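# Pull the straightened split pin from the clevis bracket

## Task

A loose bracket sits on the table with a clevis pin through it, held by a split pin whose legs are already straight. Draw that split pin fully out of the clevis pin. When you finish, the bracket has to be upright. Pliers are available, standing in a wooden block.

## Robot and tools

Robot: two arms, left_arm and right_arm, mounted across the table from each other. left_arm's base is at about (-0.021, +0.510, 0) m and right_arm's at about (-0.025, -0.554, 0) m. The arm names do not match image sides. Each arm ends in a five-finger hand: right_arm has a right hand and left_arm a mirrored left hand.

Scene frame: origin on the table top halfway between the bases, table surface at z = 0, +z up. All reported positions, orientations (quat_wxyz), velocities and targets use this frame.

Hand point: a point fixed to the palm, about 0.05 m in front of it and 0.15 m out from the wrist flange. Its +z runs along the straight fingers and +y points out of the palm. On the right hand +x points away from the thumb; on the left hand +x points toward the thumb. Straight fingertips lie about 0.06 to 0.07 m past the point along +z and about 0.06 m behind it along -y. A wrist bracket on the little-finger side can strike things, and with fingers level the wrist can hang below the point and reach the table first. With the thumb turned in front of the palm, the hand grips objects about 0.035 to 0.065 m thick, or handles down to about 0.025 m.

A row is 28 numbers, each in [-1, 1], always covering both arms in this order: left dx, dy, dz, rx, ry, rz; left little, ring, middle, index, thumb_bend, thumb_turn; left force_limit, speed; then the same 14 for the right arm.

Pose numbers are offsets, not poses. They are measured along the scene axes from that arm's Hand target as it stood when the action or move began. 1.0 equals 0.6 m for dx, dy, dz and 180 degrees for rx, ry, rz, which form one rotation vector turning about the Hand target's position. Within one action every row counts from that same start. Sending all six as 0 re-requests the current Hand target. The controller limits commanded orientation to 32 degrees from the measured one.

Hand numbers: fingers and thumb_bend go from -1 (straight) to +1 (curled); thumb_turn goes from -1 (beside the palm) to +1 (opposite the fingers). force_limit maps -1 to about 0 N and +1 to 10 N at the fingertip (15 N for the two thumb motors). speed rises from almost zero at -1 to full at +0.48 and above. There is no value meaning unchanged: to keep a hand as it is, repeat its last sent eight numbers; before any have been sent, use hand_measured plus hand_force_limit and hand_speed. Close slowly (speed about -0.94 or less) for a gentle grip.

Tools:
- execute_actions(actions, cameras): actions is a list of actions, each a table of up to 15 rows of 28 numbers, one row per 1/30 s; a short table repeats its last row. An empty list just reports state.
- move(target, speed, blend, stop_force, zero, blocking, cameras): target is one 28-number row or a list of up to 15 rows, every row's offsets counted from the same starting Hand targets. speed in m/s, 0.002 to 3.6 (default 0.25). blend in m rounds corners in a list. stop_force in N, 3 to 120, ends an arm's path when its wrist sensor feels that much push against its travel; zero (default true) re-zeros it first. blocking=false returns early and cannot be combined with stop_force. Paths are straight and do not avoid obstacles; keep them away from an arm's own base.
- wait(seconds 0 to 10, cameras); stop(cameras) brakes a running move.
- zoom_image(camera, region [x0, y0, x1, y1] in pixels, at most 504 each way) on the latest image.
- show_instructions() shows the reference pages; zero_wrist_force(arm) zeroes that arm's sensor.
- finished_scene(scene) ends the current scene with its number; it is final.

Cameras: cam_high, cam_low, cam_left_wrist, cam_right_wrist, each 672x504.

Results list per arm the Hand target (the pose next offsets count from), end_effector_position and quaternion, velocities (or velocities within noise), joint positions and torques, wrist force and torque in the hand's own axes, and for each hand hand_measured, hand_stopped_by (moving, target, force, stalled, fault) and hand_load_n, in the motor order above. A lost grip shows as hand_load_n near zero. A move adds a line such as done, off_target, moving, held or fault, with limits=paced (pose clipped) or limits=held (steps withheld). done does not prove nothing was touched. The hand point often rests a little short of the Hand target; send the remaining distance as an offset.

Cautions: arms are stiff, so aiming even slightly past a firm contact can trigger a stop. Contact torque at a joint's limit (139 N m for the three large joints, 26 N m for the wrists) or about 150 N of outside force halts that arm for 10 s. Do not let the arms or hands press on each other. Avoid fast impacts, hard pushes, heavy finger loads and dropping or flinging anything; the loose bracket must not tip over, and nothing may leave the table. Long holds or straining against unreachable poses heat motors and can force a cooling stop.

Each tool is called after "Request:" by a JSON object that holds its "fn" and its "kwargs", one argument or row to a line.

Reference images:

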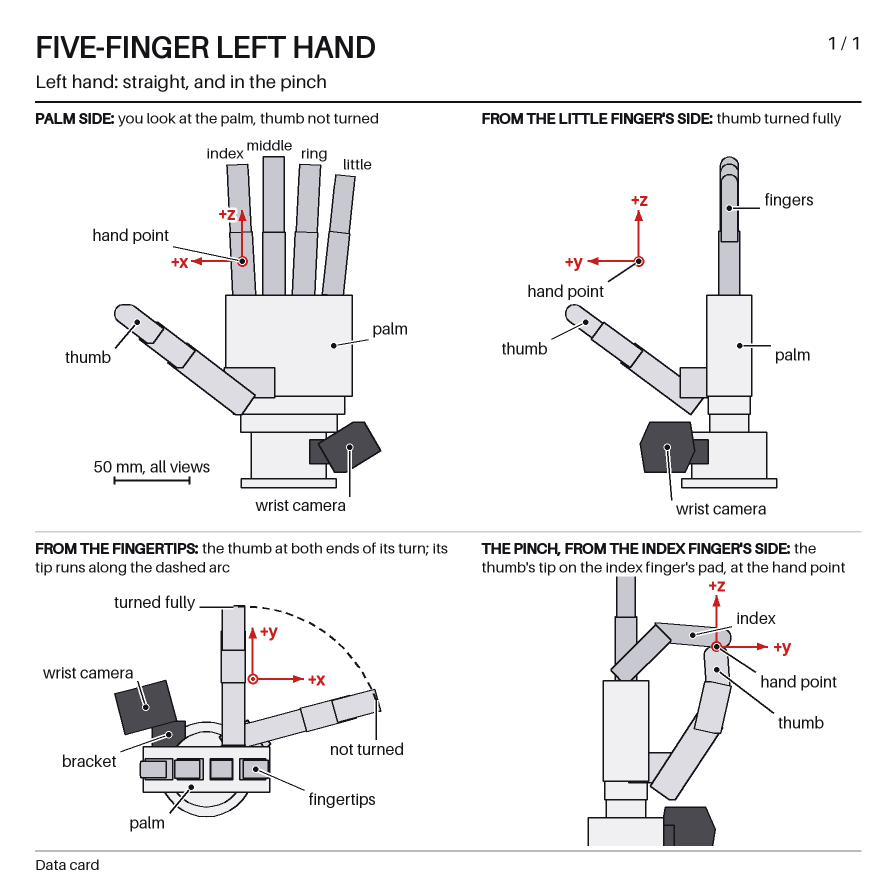

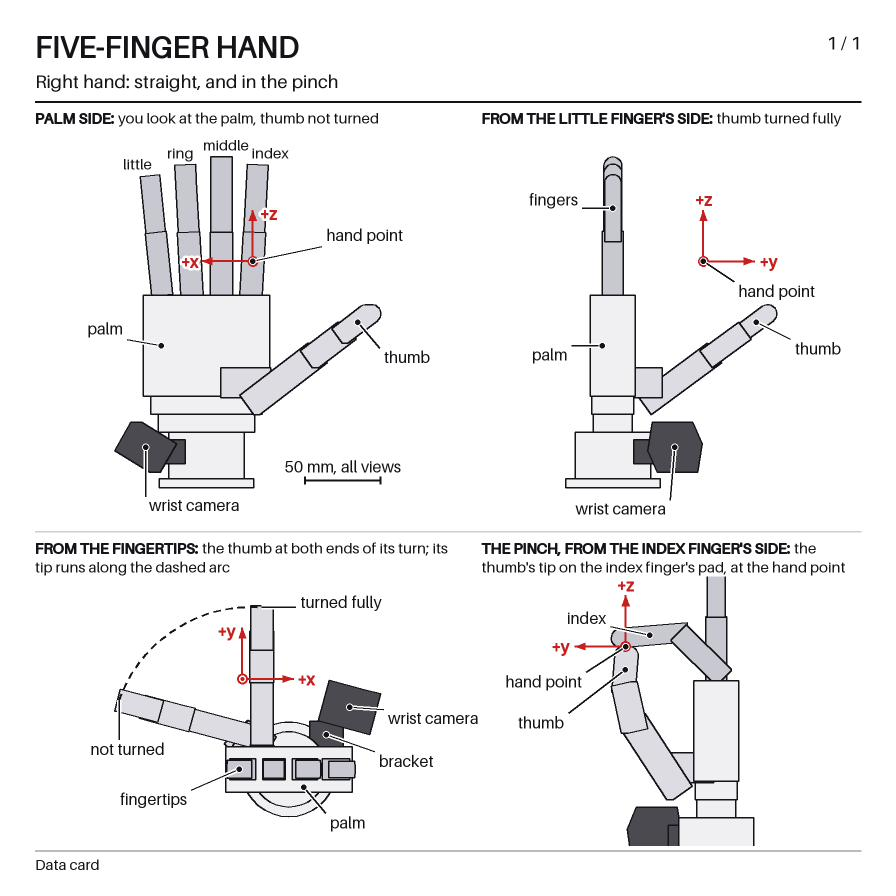

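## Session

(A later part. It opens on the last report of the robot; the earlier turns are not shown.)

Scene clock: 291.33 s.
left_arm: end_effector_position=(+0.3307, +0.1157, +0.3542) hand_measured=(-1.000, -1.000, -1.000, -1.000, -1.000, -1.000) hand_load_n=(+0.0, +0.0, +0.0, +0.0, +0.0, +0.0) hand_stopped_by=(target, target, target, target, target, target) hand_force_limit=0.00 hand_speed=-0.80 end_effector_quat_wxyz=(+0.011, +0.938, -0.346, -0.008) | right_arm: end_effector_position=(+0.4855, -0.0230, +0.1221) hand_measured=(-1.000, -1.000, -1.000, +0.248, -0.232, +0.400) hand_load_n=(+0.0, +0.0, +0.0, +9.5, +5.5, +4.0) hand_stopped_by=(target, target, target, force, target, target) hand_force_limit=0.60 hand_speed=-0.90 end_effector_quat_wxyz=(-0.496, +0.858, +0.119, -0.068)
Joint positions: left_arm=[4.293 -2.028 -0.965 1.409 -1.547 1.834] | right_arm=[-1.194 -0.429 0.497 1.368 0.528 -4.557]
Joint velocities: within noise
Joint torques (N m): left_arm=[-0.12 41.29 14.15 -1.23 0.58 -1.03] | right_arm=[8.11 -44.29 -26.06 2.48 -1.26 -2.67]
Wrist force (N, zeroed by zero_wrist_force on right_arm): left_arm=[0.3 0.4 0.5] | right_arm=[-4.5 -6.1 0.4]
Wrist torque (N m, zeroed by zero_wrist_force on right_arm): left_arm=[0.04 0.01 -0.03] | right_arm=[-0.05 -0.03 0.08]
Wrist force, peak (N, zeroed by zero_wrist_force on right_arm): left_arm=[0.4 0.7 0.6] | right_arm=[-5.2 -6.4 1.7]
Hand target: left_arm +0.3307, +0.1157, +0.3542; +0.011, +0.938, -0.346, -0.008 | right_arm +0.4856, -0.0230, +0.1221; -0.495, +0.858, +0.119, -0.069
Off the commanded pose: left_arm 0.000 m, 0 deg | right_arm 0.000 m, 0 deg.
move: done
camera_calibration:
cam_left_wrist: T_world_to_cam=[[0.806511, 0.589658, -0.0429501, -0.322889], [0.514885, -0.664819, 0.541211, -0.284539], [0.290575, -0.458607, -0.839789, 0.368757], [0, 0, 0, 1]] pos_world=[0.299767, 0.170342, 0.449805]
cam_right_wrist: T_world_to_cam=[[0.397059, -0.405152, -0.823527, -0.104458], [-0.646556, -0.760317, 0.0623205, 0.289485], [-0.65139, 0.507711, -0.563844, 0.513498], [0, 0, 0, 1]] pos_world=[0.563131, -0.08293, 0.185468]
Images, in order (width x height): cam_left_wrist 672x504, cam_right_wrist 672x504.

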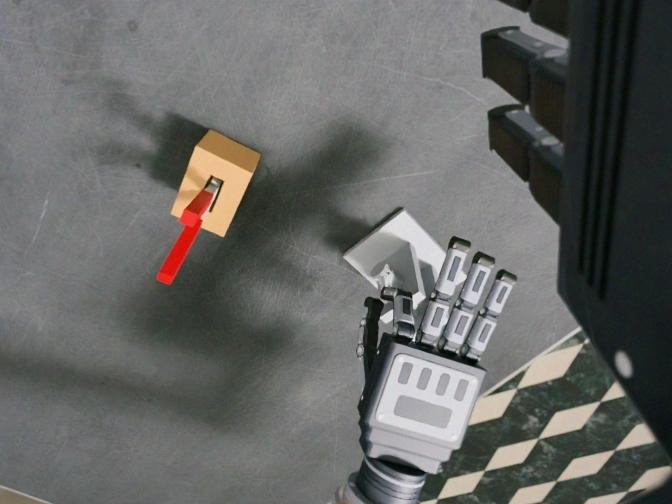

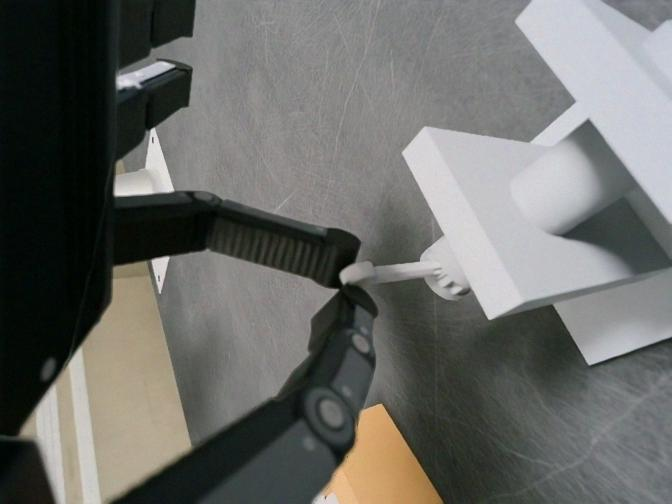

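Request:
{"fn": "move", "kwargs": {
  "target": [
    [0,0,0,0,0,0,-1,-1,-1,-1,-1,-1,0,-0.8,0.001,-0.0035,0,0,0,0,-1,-1,-1,0.0,-0.23,0.4,0.5,-0.2],
    [0,0,0,0,0,0,-1,-1,-1,-1,-1,-1,0,-0.8,0.001,-0.005,-0.02,0,0,0,-1,-1,-1,0.0,-0.23,0.4,0.5,-0.2]
  ],
  "cameras": ["cam_left_wrist","cam_right_wrist"],
  "speed": 0.05
}}

Request:
{"fn": "zoom_image", "kwargs": {
  "camera": "cam_left_wrist",
  "region": [350, 240, 440, 330]
}}

Request:
{"fn": "zoom_image", "kwargs": {
  "camera": "cam_right_wrist",
  "region": [260, 180, 460, 360]
}}

Scene clock: 297.80 s.
left_arm: end_effector_position=(+0.3307, +0.1157, +0.3542) hand_measured=(-1.000, -1.000, -1.000, -1.000, -1.000, -1.000) hand_load_n=(+0.0, +0.0, +0.0, +0.0, +0.0, +0.0) hand_stopped_by=(target, target, target, target, target, target) hand_force_limit=0.00 hand_speed=-0.80 end_effector_quat_wxyz=(+0.011, +0.938, -0.346, -0.008) | right_arm: end_effector_position=(+0.4862, -0.0260, +0.1102) hand_measured=(-1.000, -1.000, -1.000, +0.000, -0.230, +0.400) hand_load_n=(+0.0, +0.0, +0.0, -0.5, +0.0, +0.0) hand_stopped_by=(target, target, target, target, target, target) hand_force_limit=0.50 hand_speed=-0.20 end_effector_quat_wxyz=(-0.495, +0.858, +0.119, -0.069)
Joint positions: left_arm=[4.293 -2.028 -0.965 1.409 -1.547 1.834] | right_arm=[-1.199 -0.428 0.527 1.345 0.528 -4.566]
Joint velocities: within noise
Joint torques (N m): left_arm=[0.44 40.17 14.36 -1.27 0.6 -1] | right_arm=[-10.53 -47.75 -8.26 0.75 -3.01 -1.91]
Wrist force (N, zeroed by zero_wrist_force on right_arm): left_arm=[0.3 0.4 0.5] | right_arm=[0.4 -0.1 0.7]
Wrist torque (N m, zeroed by zero_wrist_force on right_arm): left_arm=[0.04 0.00 -0.03] | right_arm=[-0.04 -0.02 0.01]
Wrist force, peak (N, zeroed by zero_wrist_force on right_arm): left_arm=[0.6 0.5 0.6] | right_arm=[-4.9 -6.4 0.4]
Hand target: left_arm +0.3307, +0.1157, +0.3542; +0.011, +0.938, -0.346, -0.008 | right_arm +0.4862, -0.0260, +0.1101; -0.495, +0.858, +0.119, -0.069
Off the commanded pose: left_arm 0.000 m, 0 deg | right_arm 0.000 m, 0 deg.
move: done
camera_calibration:
cam_left_wrist: T_world_to_cam=[[0.806511, 0.589658, -0.0429501, -0.322889], [0.514885, -0.664819, 0.541211, -0.284539], [0.290575, -0.458607, -0.839789, 0.368757], [0, 0, 0, 1]] pos_world=[0.299767, 0.170342, 0.449805]
cam_right_wrist: T_world_to_cam=[[0.397057, -0.405104, -0.823551, -0.115662], [-0.646315, -0.760508, 0.0624862, 0.288229], [-0.65163, 0.507463, -0.56379, 0.508756], [0, 0, 0, 1]] pos_world=[0.563732, -0.0858299, 0.173568]
Images, in order (width x height): cam_left_wrist 672x504, cam_right_wrist 672x504.

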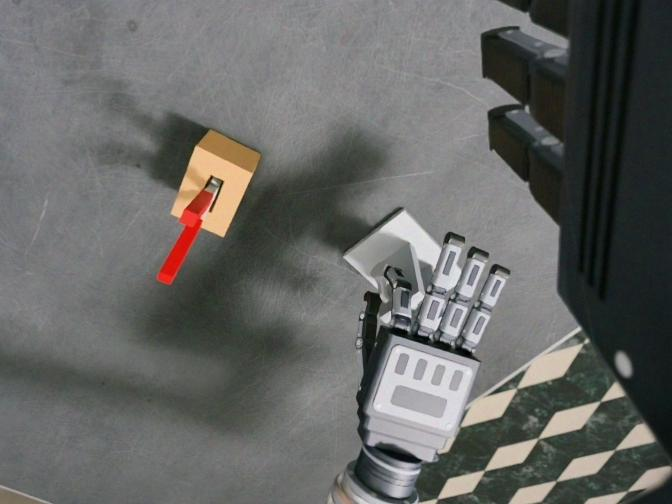

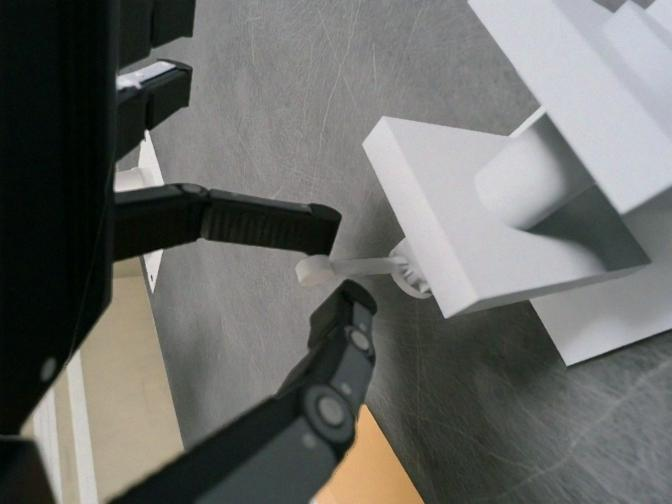

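Scaled by 5.600 from the camera's 672x504 image, which has a finer 960x720 frame.

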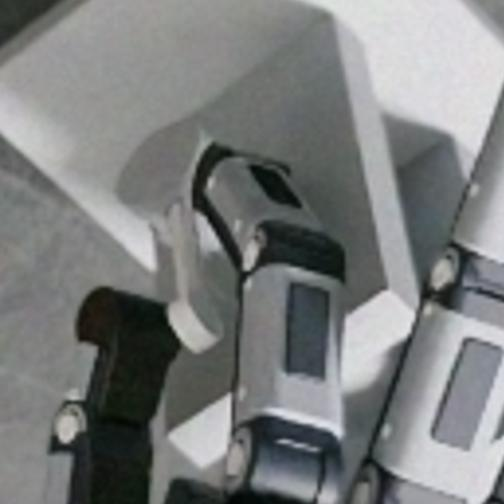

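Scaled by 2.520 from the camera's 672x504 image, which has a finer 960x720 frame.

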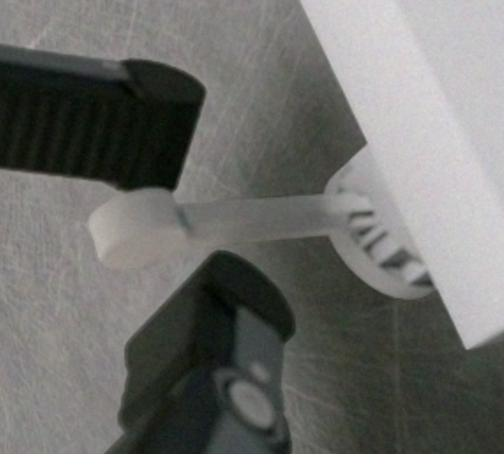

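Request:
{"fn": "move", "kwargs": {
  "target": [
    [0,0,0,0,0,0,-1,-1,-1,-1,-1,-1,0,-0.8,0,0,-0.006,0,0,0,-1,-1,-1,0.0,-0.23,0.4,0.5,-0.2],
    [0,0,0,0,0,0,-1,-1,-1,-1,-1,-1,0,-0.8,0.000,0.005,-0.006,0,0,0,-1,-1,-1,0.9,-0.23,0.4,1,-0.85]
  ],
  "cameras": [],
  "speed": 0.05
}}

Request:
{"fn": "move", "kwargs": {
  "target": [0,0,0,0,0,0,-1,-1,-1,-1,-1,-1,0,-0.8,0.000,0,0.014,0,0,0,-1,-1,-1,0.95,-0.23,0.4,1,-0.85],
  "cameras": ["cam_left_wrist","cam_right_wrist"],
  "speed": 0.01
}}

Request:
{"fn": "zoom_image", "kwargs": {
  "camera": "cam_left_wrist",
  "region": [350, 240, 440, 330]
}}

Request:
{"fn": "zoom_image", "kwargs": {
  "camera": "cam_right_wrist",
  "region": [260, 180, 460, 360]
}}

Scene clock: 302.67 s.
left_arm: end_effector_position=(+0.3307, +0.1157, +0.3542) hand_measured=(-1.000, -1.000, -1.000, -1.000, -1.000, -1.000) hand_load_n=(+0.0, +0.0, +0.0, +0.5, +0.0, +0.0) hand_stopped_by=(target, target, target, target, target, target) hand_force_limit=0.00 hand_speed=-0.80 end_effector_quat_wxyz=(+0.011, +0.938, -0.346, -0.008) | right_arm: end_effector_position=(+0.4861, -0.0230, +0.1065) hand_measured=(-1.000, -1.000, -1.000, +0.260, -0.232, +0.400) hand_load_n=(+0.0, +0.0, +0.0, +12.5, +5.5, -0.5) hand_stopped_by=(target, target, target, force, target, target) hand_force_limit=1.00 hand_speed=-0.85 end_effector_quat_wxyz=(-0.495, +0.858, +0.119, -0.069)
Joint positions: left_arm=[4.293 -2.028 -0.965 1.409 -1.547 1.834] | right_arm=[-1.195 -0.419 0.518 1.338 0.528 -4.558]
Joint velocities: within noise
Joint torques (N m): left_arm=[1.11 40.59 14.12 -1.36 0.57 -0.99] | right_arm=[10.09 -48.21 -25.16 3.95 0.13 1.61]
Wrist force (N, zeroed by zero_wrist_force on right_arm): left_arm=[0.5 0.5 0.5] | right_arm=[-0.3 -0.1 1.0]
Wrist torque (N m, zeroed by zero_wrist_force on right_arm): left_arm=[0.05 -0.03 -0.02] | right_arm=[-0.04 -0.01 0.00]
Wrist force, peak (N, zeroed by zero_wrist_force on right_arm): left_arm=[0.5 0.7 0.5] | right_arm=[-0.5 -0.1 1.9]
Hand target: left_arm +0.3307, +0.1157, +0.3542; +0.011, +0.938, -0.346, -0.008 | right_arm +0.4862, -0.0230, +0.1065; -0.495, +0.858, +0.119, -0.069
Off the commanded pose: left_arm 0.000 m, 0 deg | right_arm 0.000 m, 0 deg.
move: done
No camera images: "cameras" was empty.

Scene clock: 303.80 s.
left_arm: end_effector_position=(+0.3307, +0.1157, +0.3542) hand_measured=(-1.000, -1.000, -1.000, -1.000, -1.000, -1.000) hand_load_n=(+0.0, +0.0, +0.0, +0.0, +0.0, +0.0) hand_stopped_by=(target, target, target, target, target, target) hand_force_limit=0.00 hand_speed=-0.80 end_effector_quat_wxyz=(+0.011, +0.938, -0.346, -0.008) | right_arm: end_effector_position=(+0.4861, -0.0230, +0.1147) hand_measured=(-1.000, -1.000, -1.000, +0.260, -0.232, +0.400) hand_load_n=(+0.0, +0.0, +0.0, +14.0, +8.0, +1.5) hand_stopped_by=(target, target, target, force, target, target) hand_force_limit=1.00 hand_speed=-0.85 end_effector_quat_wxyz=(-0.495, +0.858, +0.119, -0.069)
Joint positions: left_arm=[4.293 -2.028 -0.965 1.409 -1.547 1.834] | right_arm=[-1.195 -0.423 0.504 1.356 0.528 -4.558]
Joint velocities: within noise
Joint torques (N m): left_arm=[1 40.37 14.3 -1.29 0.62 -0.92] | right_arm=[0.98 -80.37 -27.29 4.7 -2.56 1.08]
Wrist force (N, zeroed by zero_wrist_force on right_arm): left_arm=[0.5 0.6 0.3] | right_arm=[-1.3 5.2 4.6]
Wrist torque (N m, zeroed by zero_wrist_force on right_arm): left_arm=[0.08 -0.03 -0.03] | right_arm=[-0.02 0.02 0.00]
Wrist force, peak (N, zeroed by zero_wrist_force on right_arm): left_arm=[0.6 0.6 0.5] | right_arm=[-0.5 6.4 5.1]
Hand target: left_arm +0.3307, +0.1157, +0.3542; +0.011, +0.938, -0.346, -0.008 | right_arm +0.4862, -0.0230, +0.1149; -0.495, +0.858, +0.119, -0.069
Off the commanded pose: left_arm 0.000 m, 0 deg | right_arm 0.000 m, 0 deg.
move: done
camera_calibration:
cam_left_wrist: T_world_to_cam=[[0.806511, 0.589658, -0.0429501, -0.322889], [0.514885, -0.664819, 0.541211, -0.284539], [0.290575, -0.458607, -0.839789, 0.368757], [0, 0, 0, 1]] pos_world=[0.299767, 0.170342, 0.449805]
cam_right_wrist: T_world_to_cam=[[0.397084, -0.405124, -0.823528, -0.110762], [-0.646358, -0.760475, 0.062449, 0.290262], [-0.651572, 0.507496, -0.563828, 0.509747], [0, 0, 0, 1]] pos_world=[0.563732, -0.0828299, 0.178068]
Images, in order (width x height): cam_left_wrist 672x504, cam_right_wrist 672x504.

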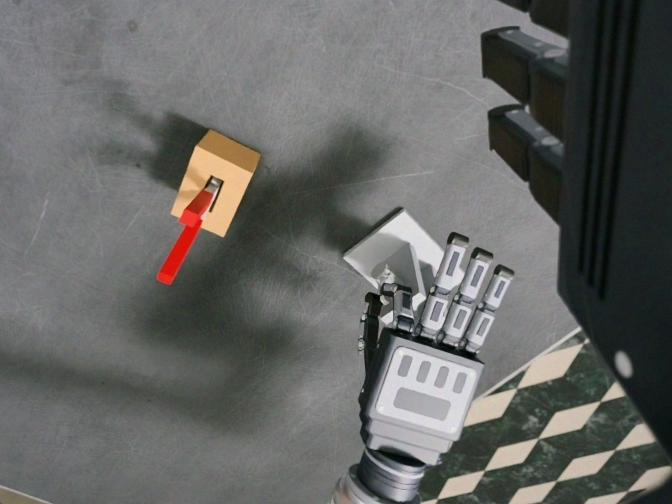

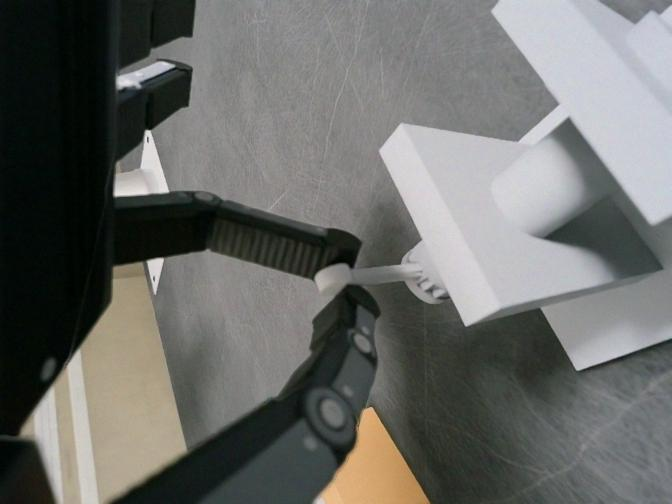

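Scaled by 5.600 from the camera's 672x504 image, which has a finer 960x720 frame.

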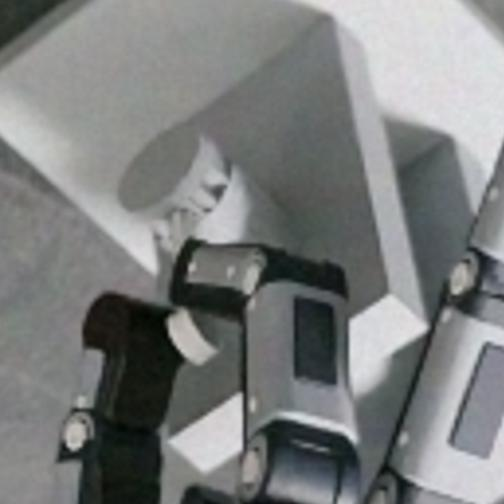

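Scaled by 2.520 from the camera's 672x504 image, which has a finer 960x720 frame.

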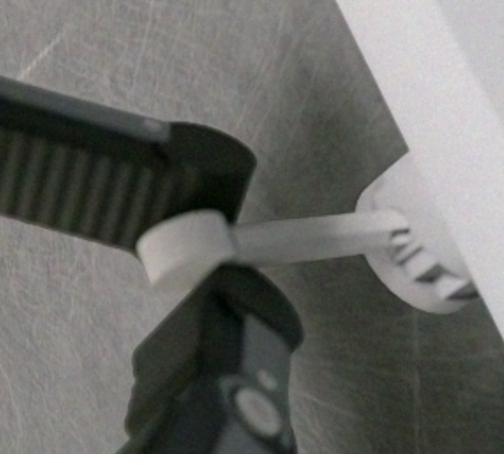

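Request:
{"fn": "move", "kwargs": {
  "target": [0,0,0,0,0,0,-1,-1,-1,-1,-1,-1,0,-0.8,0.000,0,0.006,0,0,0,-1,-1,-1,1,-0.23,0.4,1,-0.85],
  "cameras": ["cam_right_wrist"],
  "speed": 0.01
}}

Request:
{"fn": "move", "kwargs": {
  "target": [0,0,0,0,0,0,-1,-1,-1,-1,-1,-1,0,-0.8,0.000,0,0.006,0,0,0,-1,-1,-1,0.96,-0.23,0.4,1,-0.85],
  "cameras": ["cam_right_wrist"],
  "speed": 0.01
}}

Request:
{"fn": "zoom_image", "kwargs": {
  "camera": "cam_right_wrist",
  "region": [260, 180, 460, 360]
}}

Scene clock: 306.63 s.
left_arm: end_effector_position=(+0.3307, +0.1157, +0.3542) hand_measured=(-1.000, -1.000, -1.000, -1.000, -1.000, -1.000) hand_load_n=(+0.0, +0.5, +0.0, +0.0, +0.0, +0.0) hand_stopped_by=(target, target, target, target, target, target) hand_force_limit=0.00 hand_speed=-0.80 end_effector_quat_wxyz=(+0.011, +0.938, -0.346, -0.008) | right_arm: end_effector_position=(+0.4862, -0.0230, +0.1183) hand_measured=(-1.000, -1.000, -1.000, +0.260, -0.232, +0.400) hand_load_n=(+0.0, +0.0, -0.5, +13.0, +8.5, +1.5) hand_stopped_by=(target, target, target, force, target, target) hand_force_limit=1.00 hand_speed=-0.85 end_effector_quat_wxyz=(-0.495, +0.858, +0.119, -0.069)
Joint positions: left_arm=[4.293 -2.028 -0.965 1.409 -1.547 1.834] | right_arm=[-1.195 -0.424 0.498 1.364 0.528 -4.558]
Joint velocities: within noise
Joint torques (N m): left_arm=[0.87 40.34 14.19 -1.32 0.58 -1.03] | right_arm=[-8.26 -79.61 -27.71 4.32 -3.63 -0.22]
Wrist force (N, zeroed by zero_wrist_force on right_arm): left_arm=[0.2 0.6 0.5] | right_arm=[-1.9 4.8 4.6]
Wrist torque (N m, zeroed by zero_wrist_force on right_arm): left_arm=[0.07 0.02 -0.04] | right_arm=[0.04 0.00 0.02]
Wrist force, peak (N, zeroed by zero_wrist_force on right_arm): left_arm=[0.5 0.7 0.5] | right_arm=[-1.3 5.8 4.8]
Hand target: left_arm +0.3307, +0.1157, +0.3542; +0.011, +0.938, -0.346, -0.008 | right_arm +0.4862, -0.0230, +0.1185; -0.495, +0.858, +0.119, -0.069
Off the commanded pose: left_arm 0.000 m, 0 deg | right_arm 0.000 m, 0 deg.
move: done
camera_calibration:
cam_right_wrist: T_world_to_cam=[[0.397137, -0.405063, -0.823533, -0.107862], [-0.646324, -0.760508, 0.0623824, 0.289952], [-0.651572, 0.507495, -0.563828, 0.511828], [0, 0, 0, 1]] pos_world=[0.563732, -0.0829299, 0.181668]
Images, in order (width x height): cam_right_wrist 672x504.

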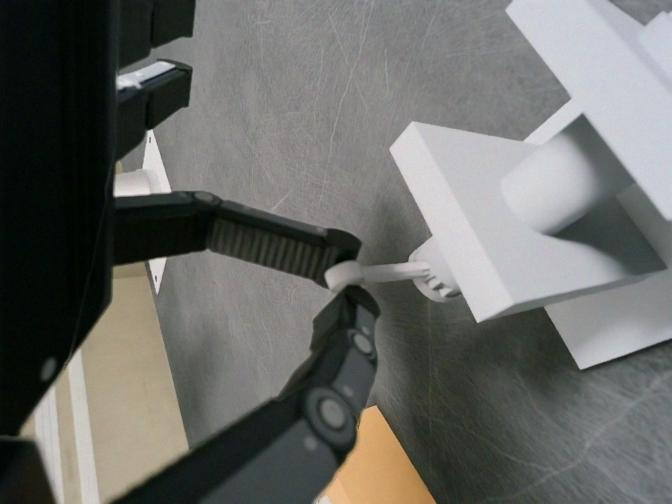

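Scene clock: 307.37 s.
left_arm: end_effector_position=(+0.3307, +0.1157, +0.3542) hand_measured=(-1.000, -1.000, -1.000, -1.000, -1.000, -1.000) hand_load_n=(+0.0, +0.0, +0.0, +0.0, +0.0, +0.0) hand_stopped_by=(target, target, target, target, target, target) hand_force_limit=0.00 hand_speed=-0.80 end_effector_quat_wxyz=(+0.011, +0.938, -0.346, -0.008) | right_arm: end_effector_position=(+0.4862, -0.0230, +0.1220) hand_measured=(-1.000, -1.000, -1.000, +0.260, -0.232, +0.400) hand_load_n=(+0.0, +0.0, +0.0, +8.0, +6.0, +2.0) hand_stopped_by=(target, target, target, force, target, target) hand_force_limit=1.00 hand_speed=-0.85 end_effector_quat_wxyz=(-0.495, +0.858, +0.119, -0.069)
Joint positions: left_arm=[4.293 -2.028 -0.965 1.409 -1.547 1.834] | right_arm=[-1.195 -0.426 0.491 1.372 0.528 -4.558]
Joint velocities: within noise
Joint torques (N m): left_arm=[0.61 40.39 14.38 -1.24 0.57 -0.96] | right_arm=[-8.28 -75.16 -28.3 3.6 -1.66 1.3]
Wrist force (N, zeroed by zero_wrist_force on right_arm): left_arm=[0.3 0.6 0.4] | right_arm=[-2.3 -0.3 1.1]
Wrist torque (N m, zeroed by zero_wrist_force on right_arm): left_arm=[0.08 0.01 -0.04] | right_arm=[-0.04 0.00 0.01]
Wrist force, peak (N, zeroed by zero_wrist_force on right_arm): left_arm=[0.5 0.6 0.6] | right_arm=[-1.9 4.7 4.5]
Hand target: left_arm +0.3307, +0.1157, +0.3542; +0.011, +0.938, -0.346, -0.008 | right_arm +0.4862, -0.0230, +0.1221; -0.495, +0.858, +0.119, -0.069
Off the commanded pose: left_arm 0.000 m, 0 deg | right_arm 0.000 m, 0 deg.
move: done
camera_calibration:
cam_right_wrist: T_world_to_cam=[[0.397137, -0.405063, -0.823533, -0.104814], [-0.646324, -0.760508, 0.0623824, 0.289721], [-0.651572, 0.507495, -0.563828, 0.513914], [0, 0, 0, 1]] pos_world=[0.563732, -0.0829299, 0.185368]
Images, in order (width x height): cam_right_wrist 672x504.

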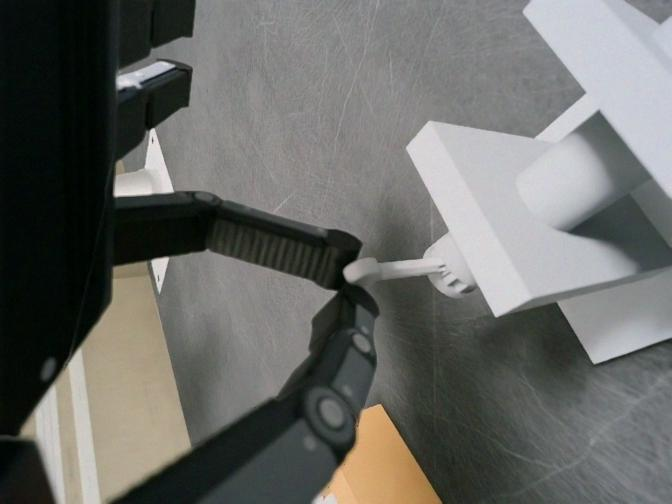

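Scaled by 2.520 from the camera's 672x504 image, which has a finer 960x720 frame.

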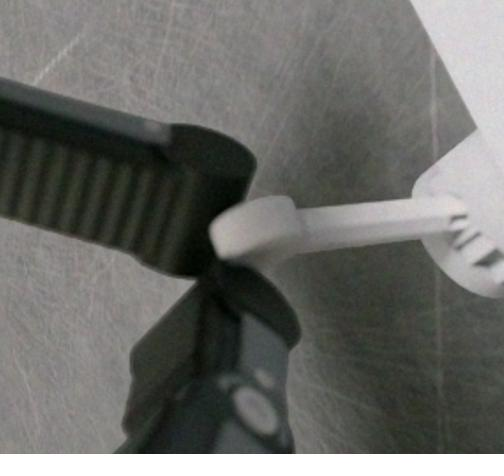

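Request:
{"fn": "move", "kwargs": {
  "target": [
    [0,0,0,0,0,0,-1,-1,-1,-1,-1,-1,0,-0.8,0.001,-0.0035,0,0,0,0,-1,-1,-1,-0.1,-0.3,0.4,0.5,-0.2],
    [0,0,0,0,0,0,-1,-1,-1,-1,-1,-1,0,-0.8,0.001,-0.0035,0.05,0,0,0,-1,-1,-1,-0.1,-0.3,0.4,0.5,-0.2],
    [0,0,0,0,0,0,-1,-1,-1,-1,-1,-1,0,-0.8,0.001,-0.0035,0.05,0,0,0.25,-1,-1,-1,-0.1,-0.3,0.4,0.5,-0.2]
  ],
  "cameras": ["cam_left_wrist","cam_right_wrist"],
  "speed": 0.15
}}

Request:
{"fn": "zoom_image", "kwargs": {
  "camera": "cam_right_wrist",
  "region": [260, 180, 560, 400]
}}

Scene clock: 321.17 s.
left_arm: end_effector_position=(+0.3307, +0.1157, +0.3542) hand_measured=(-1.000, -1.000, -1.000, -1.000, -1.000, -1.000) hand_load_n=(+0.0, +0.0, +0.0, +0.0, +0.0, +0.0) hand_stopped_by=(target, target, target, target, target, target) hand_force_limit=0.00 hand_speed=-0.80 end_effector_quat_wxyz=(+0.011, +0.938, -0.346, -0.008) | right_arm: end_effector_position=(+0.4852, -0.0262, +0.1520) hand_measured=(-1.000, -1.000, -1.000, -0.100, -0.300, +0.400) hand_load_n=(+0.0, +0.0, +0.0, +0.0, +0.0, +0.0) hand_stopped_by=(target, target, target, target, target, target) hand_force_limit=0.50 hand_speed=-0.20 end_effector_quat_wxyz=(-0.570, +0.715, +0.384, -0.127)
Joint positions: left_arm=[4.293 -2.028 -0.965 1.409 -1.547 1.834] | right_arm=[-1.211 -0.088 0.035 2.453 0.489 -5.877]
Joint velocities: within noise
Joint torques (N m): left_arm=[0.92 40.57 13.97 -1.36 0.61 -0.99] | right_arm=[-10.42 -51.22 -24.89 4.12 -2.52 -2.1]
Wrist force (N, zeroed by zero_wrist_force on right_arm): left_arm=[0.5 0.5 0.4] | right_arm=[-0.1 0.1 0.5]
Wrist torque (N m, zeroed by zero_wrist_force on right_arm): left_arm=[0.06 -0.04 -0.02] | right_arm=[0.01 0.05 -0.04]
Wrist force, peak (N, zeroed by zero_wrist_force on right_arm): left_arm=[0.3 0.6 0.8] | right_arm=[-2.3 -0.7 0.9]
Hand target: left_arm +0.3307, +0.1157, +0.3542; +0.011, +0.938, -0.346, -0.008 | right_arm +0.4868, -0.0251, +0.1521; -0.432, +0.747, +0.438, -0.253
Off the commanded pose: left_arm 0.000 m, 0 deg | right_arm 0.002 m, 23 deg.
elbow stopped short (right arm): the move would have taken joint 3 (elbow) straighter than the controller allows.
move: off_target (right_arm)
camera_calibration:
cam_left_wrist: T_world_to_cam=[[0.806511, 0.589658, -0.0429501, -0.322889], [0.514885, -0.664819, 0.541211, -0.284539], [0.290575, -0.458607, -0.839789, 0.368757], [0, 0, 0, 1]] pos_world=[0.299767, 0.170342, 0.449805]
cam_right_wrist: T_world_to_cam=[[0.584289, 0.121251, -0.802436, -0.161269], [-0.150317, -0.955497, -0.253832, 0.087102], [-0.797503, 0.268931, -0.54006, 0.592717], [0, 0, 0, 1]] pos_world=[0.580014, -0.0566206, 0.212804]
Images, in order (width x height): cam_left_wrist 672x504, cam_right_wrist 672x504.

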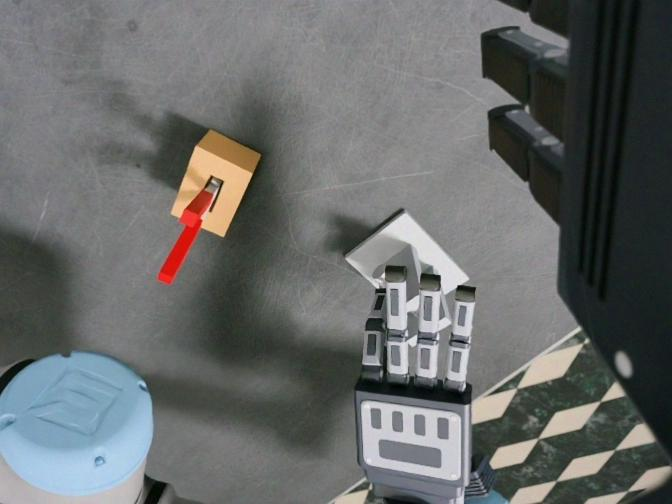

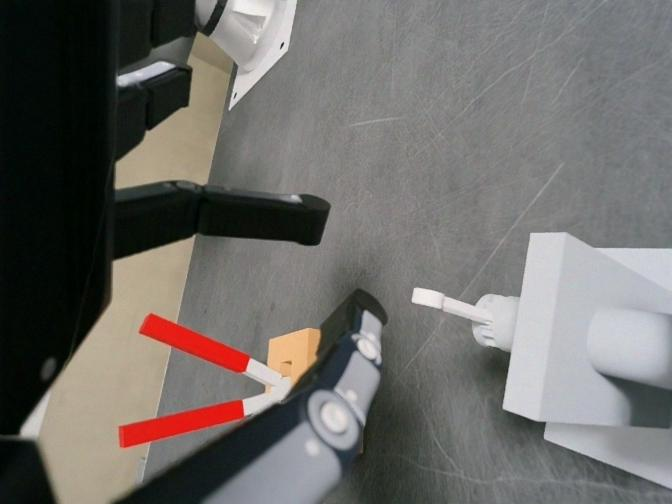

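Scaled by 1.680 from the camera's 672x504 image, which has a finer 960x720 frame.

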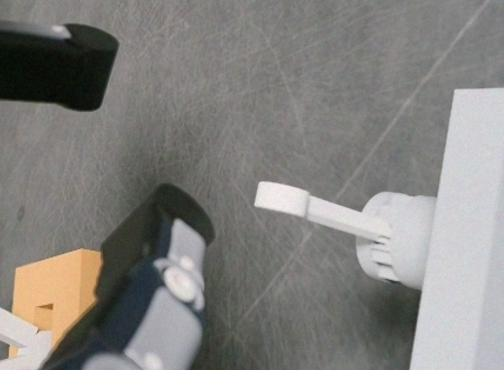

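Request:
{"fn": "move", "kwargs": {
  "target": [
    [0,0,0,0,0,0,-1,-1,-1,-1,-1,-1,0,-0.8,0,-0.1,0.1,0,0,-0.15,-1,-1,-1,-0.1,-0.3,0.4,0.5,-0.2],
    [0,0,0,0.0,0,0,-1,-1,-1,-1,-1,-1,0,-0.8,-0.13,-0.45,0.2,0,0,-0.35,-1,-1,-1,-0.1,-0.3,0.4,0.5,-0.2]
  ],
  "cameras": [],
  "speed": 0.3,
  "blend": 0.03
}}

Request:
{"fn": "move", "kwargs": {
  "target": [
    [-0.05,0.05,0,0.0421,-0.4196,-0.419,-1,-1,-1,0.0,-0.23,0.4,0.0,0,0,0,0,0,0,0,-1,-1,-1,-0.1,-0.3,0.4,0.5,-0.2],
    [0.174,-0.17,-0.26,0.0421,-0.4196,-0.419,-1,-1,-1,0.0,-0.23,0.4,0.0,0,0,0,0,0,0,0,-1,-1,-1,-0.1,-0.3,0.4,0.5,-0.2]
  ],
  "cameras": ["cam_high","cam_left_wrist","cam_right_wrist"],
  "speed": 0.3
}}

Request:
{"fn": "zoom_image", "kwargs": {
  "camera": "cam_left_wrist",
  "region": [200, 0, 600, 300]
}}

Scene clock: 336.93 s.
left_arm: end_effector_position=(+0.3307, +0.1157, +0.3542) hand_measured=(-1.000, -1.000, -1.000, -1.000, -1.000, -1.000) hand_load_n=(+0.0, +0.0, +0.0, +0.0, +0.0, +0.0) hand_stopped_by=(target, target, target, target, target, target) hand_force_limit=0.00 hand_speed=-0.80 end_effector_quat_wxyz=(+0.011, +0.938, -0.346, -0.008) | right_arm: end_effector_position=(+0.4088, -0.2951, +0.2721) hand_measured=(-1.000, -1.000, -1.000, -0.100, -0.300, +0.400) hand_load_n=(+0.0, +0.0, -0.5, +0.0, +0.0, +0.0) hand_stopped_by=(target, target, target, target, target, target) hand_force_limit=0.50 hand_speed=-0.20 end_effector_quat_wxyz=(-0.500, +0.866, -0.017, +0.010)
Joint positions: left_arm=[4.293 -2.028 -0.965 1.409 -1.547 1.834] | right_arm=[-1.685 -1.163 1.475 1.428 0.532 -4.907]
Joint velocities: within noise
Joint torques (N m): left_arm=[2.29 40.43 14.61 -1.57 0.65 -0.93] | right_arm=[-10.56 -51.02 -7.33 0.92 -2.85 1.72]
Wrist force (N, zeroed by zero_wrist_force on right_arm): left_arm=[0.3 0.6 0.6] | right_arm=[0.3 0.0 0.3]
Wrist torque (N m, zeroed by zero_wrist_force on right_arm): left_arm=[0.06 0.01 -0.04] | right_arm=[0.01 -0.02 0.01]
Wrist force, peak (N, zeroed by zero_wrist_force on right_arm): left_arm=[0.3 0.5 0.9] | right_arm=[1.5 -0.8 0.9]
Hand target: left_arm +0.3307, +0.1157, +0.3542; +0.011, +0.938, -0.346, -0.008 | right_arm +0.4088, -0.2951, +0.2721; -0.500, +0.866, -0.017, +0.010
Off the commanded pose: left_arm 0.000 m, 0 deg | right_arm 0.000 m, 0 deg.
elbow stopped short (right arm): the move would have taken joint 3 (elbow) straighter than the controller allows.
move: done
No camera images: "cameras" was empty.

Scene clock: 341.83 s.
left_arm: end_effector_position=(+0.4350, +0.0138, +0.1983) hand_measured=(-1.000, -1.000, -1.000, +0.000, -0.230, +0.400) hand_load_n=(+0.0, +0.0, +0.0, +0.0, +0.0, +0.0) hand_stopped_by=(target, target, target, target, target, target) hand_force_limit=0.00 hand_speed=0.00 end_effector_quat_wxyz=(-0.248, +0.367, -0.743, +0.501) | right_arm: end_effector_position=(+0.4088, -0.2951, +0.2721) hand_measured=(-1.000, -1.000, -1.000, -0.100, -0.300, +0.400) hand_load_n=(+0.0, +0.0, +0.0, +0.0, +0.0, +0.0) hand_stopped_by=(target, target, target, target, target, target) hand_force_limit=0.50 hand_speed=-0.20 end_effector_quat_wxyz=(-0.500, +0.866, -0.017, +0.010)
Joint positions: left_arm=[4.188 -1.835 -1.652 3.1 -1.473 3.181] | right_arm=[-1.685 -1.164 1.475 1.428 0.531 -4.907]
Joint velocities: within noise
Joint torques (N m): left_arm=[-10.22 27.21 27.47 2.19 -1.44 -1.97] | right_arm=[-8.81 -50.11 -8.31 1.15 -2.83 1.76]
Wrist force (N, zeroed by zero_wrist_force on right_arm): left_arm=[-0.2 1.4 -1.2] | right_arm=[0.4 -0.1 0.5]
Wrist torque (N m, zeroed by zero_wrist_force on right_arm): left_arm=[0.22 -0.09 -0.26] | right_arm=[-0.01 -0.04 0.02]
Wrist force, peak (N, zeroed by zero_wrist_force on right_arm): left_arm=[-0.4 1.3 -2.0] | right_arm=[0.7 -0.3 0.5]
Hand target: left_arm +0.4351, +0.0137, +0.1982; +0.248, -0.367, +0.743, -0.501 | right_arm +0.4088, -0.2951, +0.2721; -0.500, +0.866, -0.017, +0.010
Off the commanded pose: left_arm 0.000 m, 0 deg | right_arm 0.000 m, 0 deg.
move: done
camera_calibration:
cam_left_wrist: T_world_to_cam=[[0.160358, -0.41318, 0.896419, -0.244945], [-0.952639, -0.302521, 0.030976, 0.412879], [0.258387, -0.858932, -0.442123, 0.101445], [0, 0, 0, 1]] pos_world=[0.406391, 0.110832, 0.251635]
cam_right_wrist: T_world_to_cam=[[0.252455, -0.507998, -0.823532, -0.0319237], [-0.849711, -0.523536, 0.0624644, 0.176447], [-0.46288, 0.683995, -0.56382, 0.661167], [0, 0, 0, 1]] pos_world=[0.464029, -0.376076, 0.335468]
Images, in order (width x height): cam_high 672x504, cam_left_wrist 672x504, cam_right_wrist 672x504.

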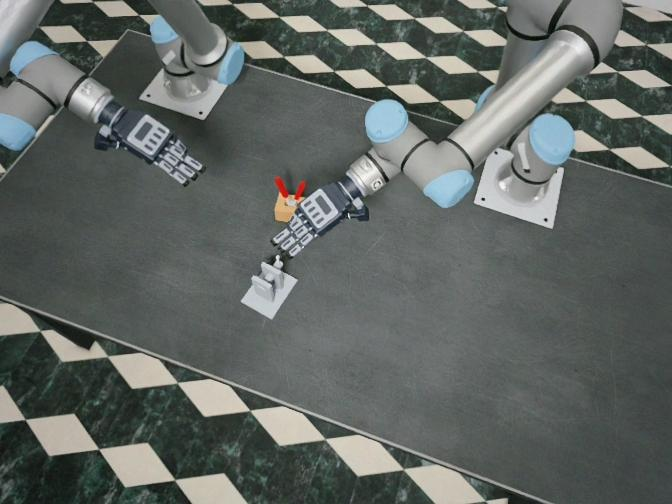

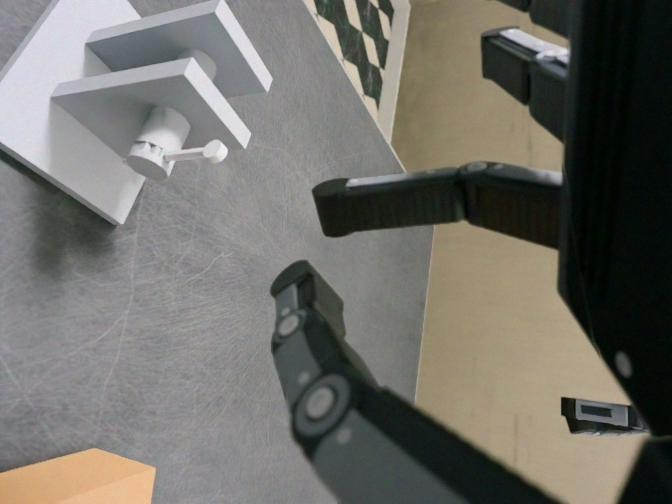

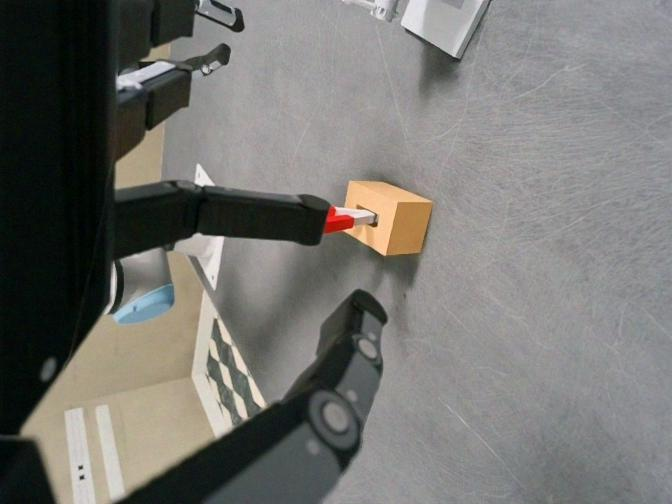

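Scaled by 1.260 from the camera's 672x504 image, which has a finer 960x720 frame.

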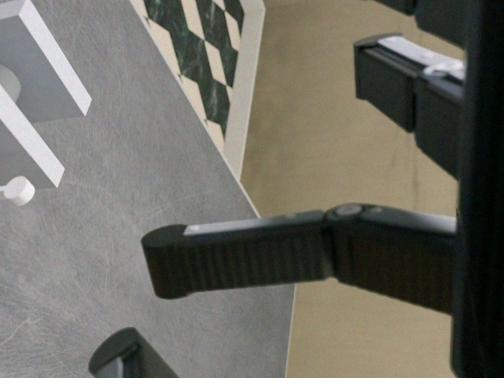

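Request:
{"fn": "zoom_image", "kwargs": {
  "camera": "cam_left_wrist",
  "region": [90, 90, 270, 230]
}}

Scaled by 2.800 from the camera's 672x504 image, which has a finer 960x720 frame.

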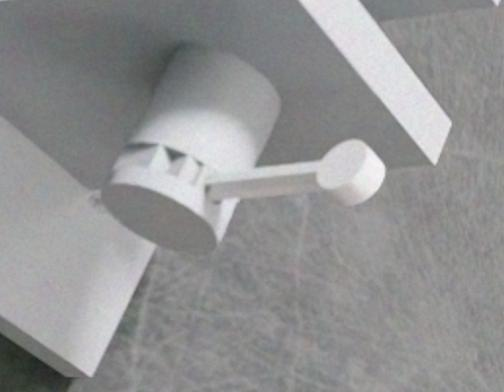

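Request:
{"fn": "move", "kwargs": {
  "target": [0.094,-0.056,-0.08,0,0,0,-1,-1,-1,0.0,-0.23,0.4,0.0,0,0,0,0,0,0,0,-1,-1,-1,-0.1,-0.3,0.4,0.5,-0.2],
  "cameras": ["cam_left_wrist","cam_right_wrist"],
  "speed": 0.12
}}

Request:
{"fn": "zoom_image", "kwargs": {
  "camera": "cam_left_wrist",
  "region": [200, 180, 400, 340]
}}

Scene clock: 348.00 s.
left_arm: end_effector_position=(+0.4914, -0.0198, +0.1503) hand_measured=(-1.000, -1.000, -1.000, +0.000, -0.230, +0.400) hand_load_n=(+0.0, +0.0, +0.0, +0.0, +0.0, +0.0) hand_stopped_by=(target, target, target, target, target, target) hand_force_limit=0.00 hand_speed=0.00 end_effector_quat_wxyz=(-0.248, +0.367, -0.743, +0.501) | right_arm: end_effector_position=(+0.4088, -0.2951, +0.2721) hand_measured=(-1.000, -1.000, -1.000, -0.100, -0.300, +0.400) hand_load_n=(+0.0, +0.0, +0.0, +0.0, +0.0, -0.5) hand_stopped_by=(target, target, target, target, target, target) hand_force_limit=0.50 hand_speed=-0.20 end_effector_quat_wxyz=(-0.500, +0.866, -0.017, +0.010)
Joint positions: left_arm=[4.19 -2.02 -1.523 3.157 -1.472 3.181] | right_arm=[-1.685 -1.164 1.475 1.428 0.531 -4.907]
Joint velocities: within noise
Joint torques (N m): left_arm=[-10.55 34.77 26.28 2.15 -1.47 -1.56] | right_arm=[-7.04 -48.74 -9.07 1.51 -2.78 1.62]
Wrist force (N, zeroed by zero_wrist_force on right_arm): left_arm=[-0.2 1.3 -0.7] | right_arm=[0.4 -0.4 0.4]
Wrist torque (N m, zeroed by zero_wrist_force on right_arm): left_arm=[0.17 -0.05 -0.27] | right_arm=[-0.04 -0.04 0.01]
Wrist force, peak (N, zeroed by zero_wrist_force on right_arm): left_arm=[0.0 1.5 -1.4] | right_arm=[0.7 -0.1 0.5]
Hand target: left_arm +0.4915, -0.0199, +0.1502; +0.248, -0.367, +0.743, -0.501 | right_arm +0.4088, -0.2951, +0.2721; -0.500, +0.866, -0.017, +0.010
Off the commanded pose: left_arm 0.000 m, 0 deg | right_arm 0.000 m, 0 deg.
move: done
camera_calibration:
cam_left_wrist: T_world_to_cam=[[0.160368, -0.413215, 0.896402, -0.224932], [-0.952631, -0.302547, 0.0309629, 0.457928], [0.258409, -0.858906, -0.44216, 0.0368288], [0, 0, 0, 1]] pos_world=[0.462791, 0.0772318, 0.203735]
cam_right_wrist: T_world_to_cam=[[0.252455, -0.507998, -0.823532, -0.0319237], [-0.849711, -0.523536, 0.0624644, 0.176447], [-0.46288, 0.683995, -0.56382, 0.661167], [0, 0, 0, 1]] pos_world=[0.464029, -0.376076, 0.335468]
Images, in order (width x height): cam_left_wrist 672x504, cam_right_wrist 672x504.

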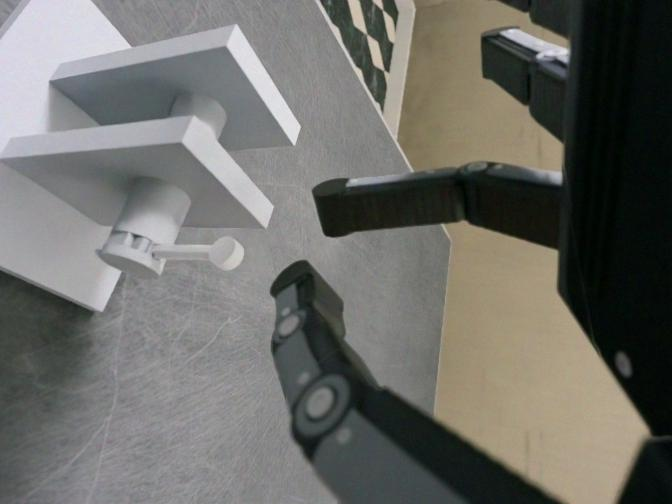

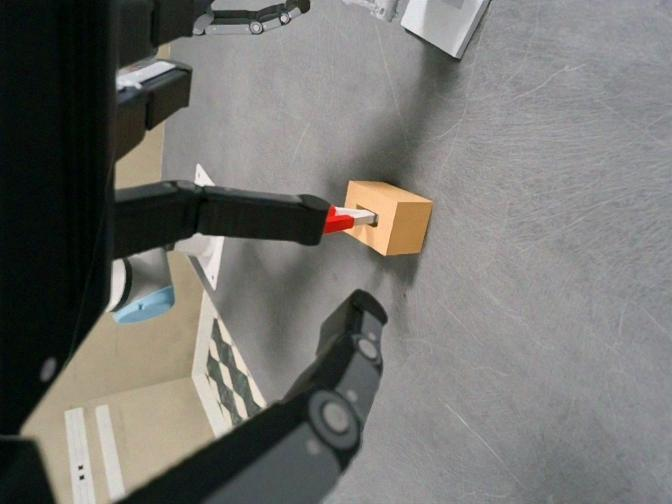

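Scaled by 2.520 from the camera's 672x504 image, which has a finer 960x720 frame.

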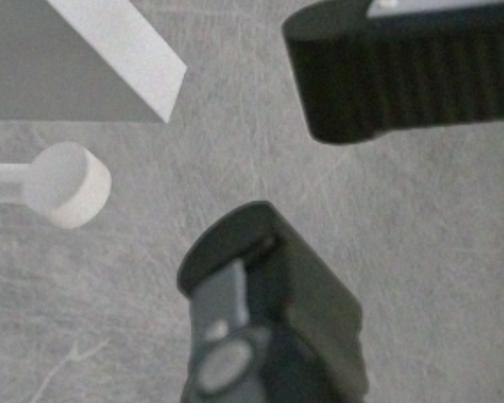

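Request:
{"fn": "move", "kwargs": {
  "target": [
    [0.006,-0.005,-0.03,0,0,0,-1,-1,-1,0.12,-0.3,0.4,0.0,-0.3,0,0,0,0,0,0,-1,-1,-1,-0.1,-0.3,0.4,0.5,-0.2],
    [0.0075,-0.0045,-0.0667,0,0,0,-1,-1,-1,0.12,-0.3,0.4,0.0,-0.3,0,0,0,0,0,0,-1,-1,-1,-0.1,-0.3,0.4,0.5,-0.2]
  ],
  "cameras": ["cam_left_wrist","cam_high"],
  "speed": 0.05
}}

Request:
{"fn": "zoom_image", "kwargs": {
  "camera": "cam_left_wrist",
  "region": [200, 180, 400, 340]
}}

Scene clock: 354.73 s.
left_arm: end_effector_position=(+0.4960, -0.0226, +0.1104) hand_measured=(-1.000, -1.000, -1.000, +0.120, -0.300, +0.400) hand_load_n=(+0.0, +0.0, +0.0, +0.0, +0.0, -0.5) hand_stopped_by=(target, target, target, target, target, target) hand_force_limit=0.00 hand_speed=-0.30 end_effector_quat_wxyz=(-0.248, +0.367, -0.743, +0.501) | right_arm: end_effector_position=(+0.4088, -0.2951, +0.2721) hand_measured=(-1.000, -1.000, -1.000, -0.100, -0.300, +0.400) hand_load_n=(+0.0, +0.0, +0.0, +0.0, +0.0, +0.0) hand_stopped_by=(target, target, target, target, target, target) hand_force_limit=0.50 hand_speed=-0.20 end_effector_quat_wxyz=(-0.500, +0.866, -0.017, +0.010)
Joint positions: left_arm=[4.19 -2.071 -1.556 3.241 -1.472 3.181] | right_arm=[-1.685 -1.164 1.475 1.428 0.531 -4.907]
Joint velocities: within noise
Joint torques (N m): left_arm=[12.92 34.66 11.79 2.28 1.3 2.27] | right_arm=[-4.98 -48.25 -9.85 1.86 -2.63 1.56]
Wrist force (N, zeroed by zero_wrist_force on right_arm): left_arm=[-0.1 1.4 -0.5] | right_arm=[0.4 -0.1 0.5]
Wrist torque (N m, zeroed by zero_wrist_force on right_arm): left_arm=[0.16 -0.08 -0.27] | right_arm=[-0.02 -0.04 0.02]
Wrist force, peak (N, zeroed by zero_wrist_force on right_arm): left_arm=[-0.4 1.7 -0.8] | right_arm=[0.6 -0.4 0.5]
Hand target: left_arm +0.4960, -0.0226, +0.1102; +0.248, -0.367, +0.743, -0.501 | right_arm +0.4088, -0.2951, +0.2721; -0.500, +0.866, -0.017, +0.010
Off the commanded pose: left_arm 0.000 m, 0 deg | right_arm 0.000 m, 0 deg.
move: done
camera_calibration:
cam_left_wrist: T_world_to_cam=[[0.160443, -0.413153, 0.896417, -0.191012], [-0.952625, -0.302557, 0.0310573, 0.462684], [0.258385, -0.858932, -0.442123, 0.0155557], [0, 0, 0, 1]] pos_world=[0.467392, 0.0744321, 0.163734]
Images, in order (width x height): cam_high 672x504, cam_left_wrist 672x504.

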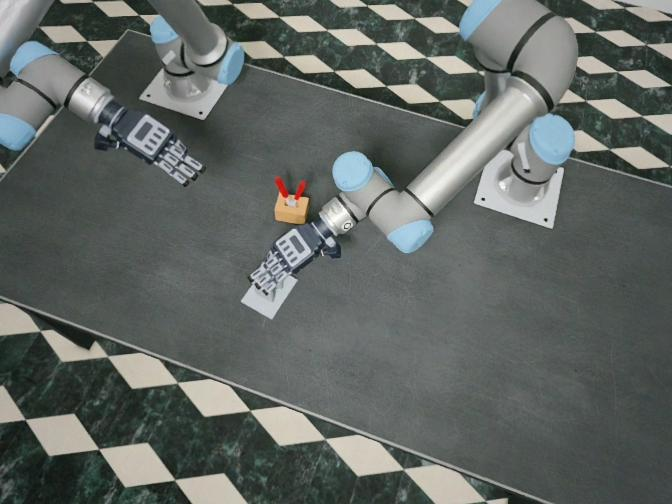

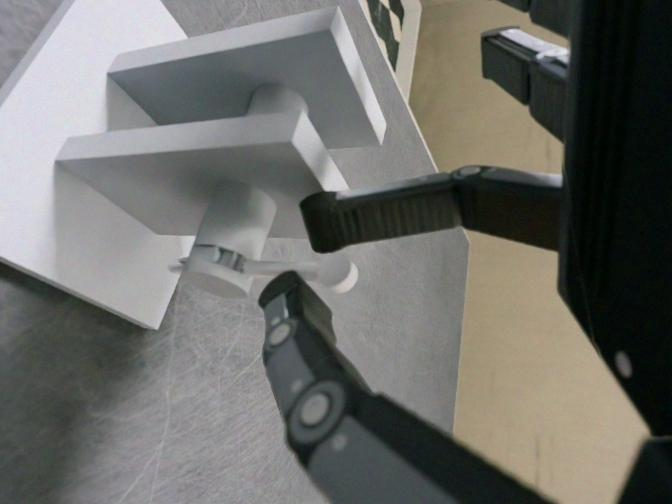

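Scaled by 2.520 from the camera's 672x504 image, which has a finer 960x720 frame.

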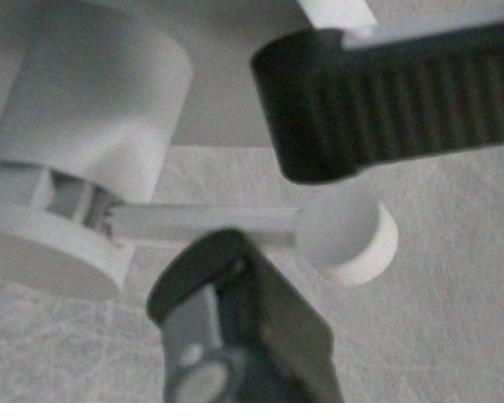

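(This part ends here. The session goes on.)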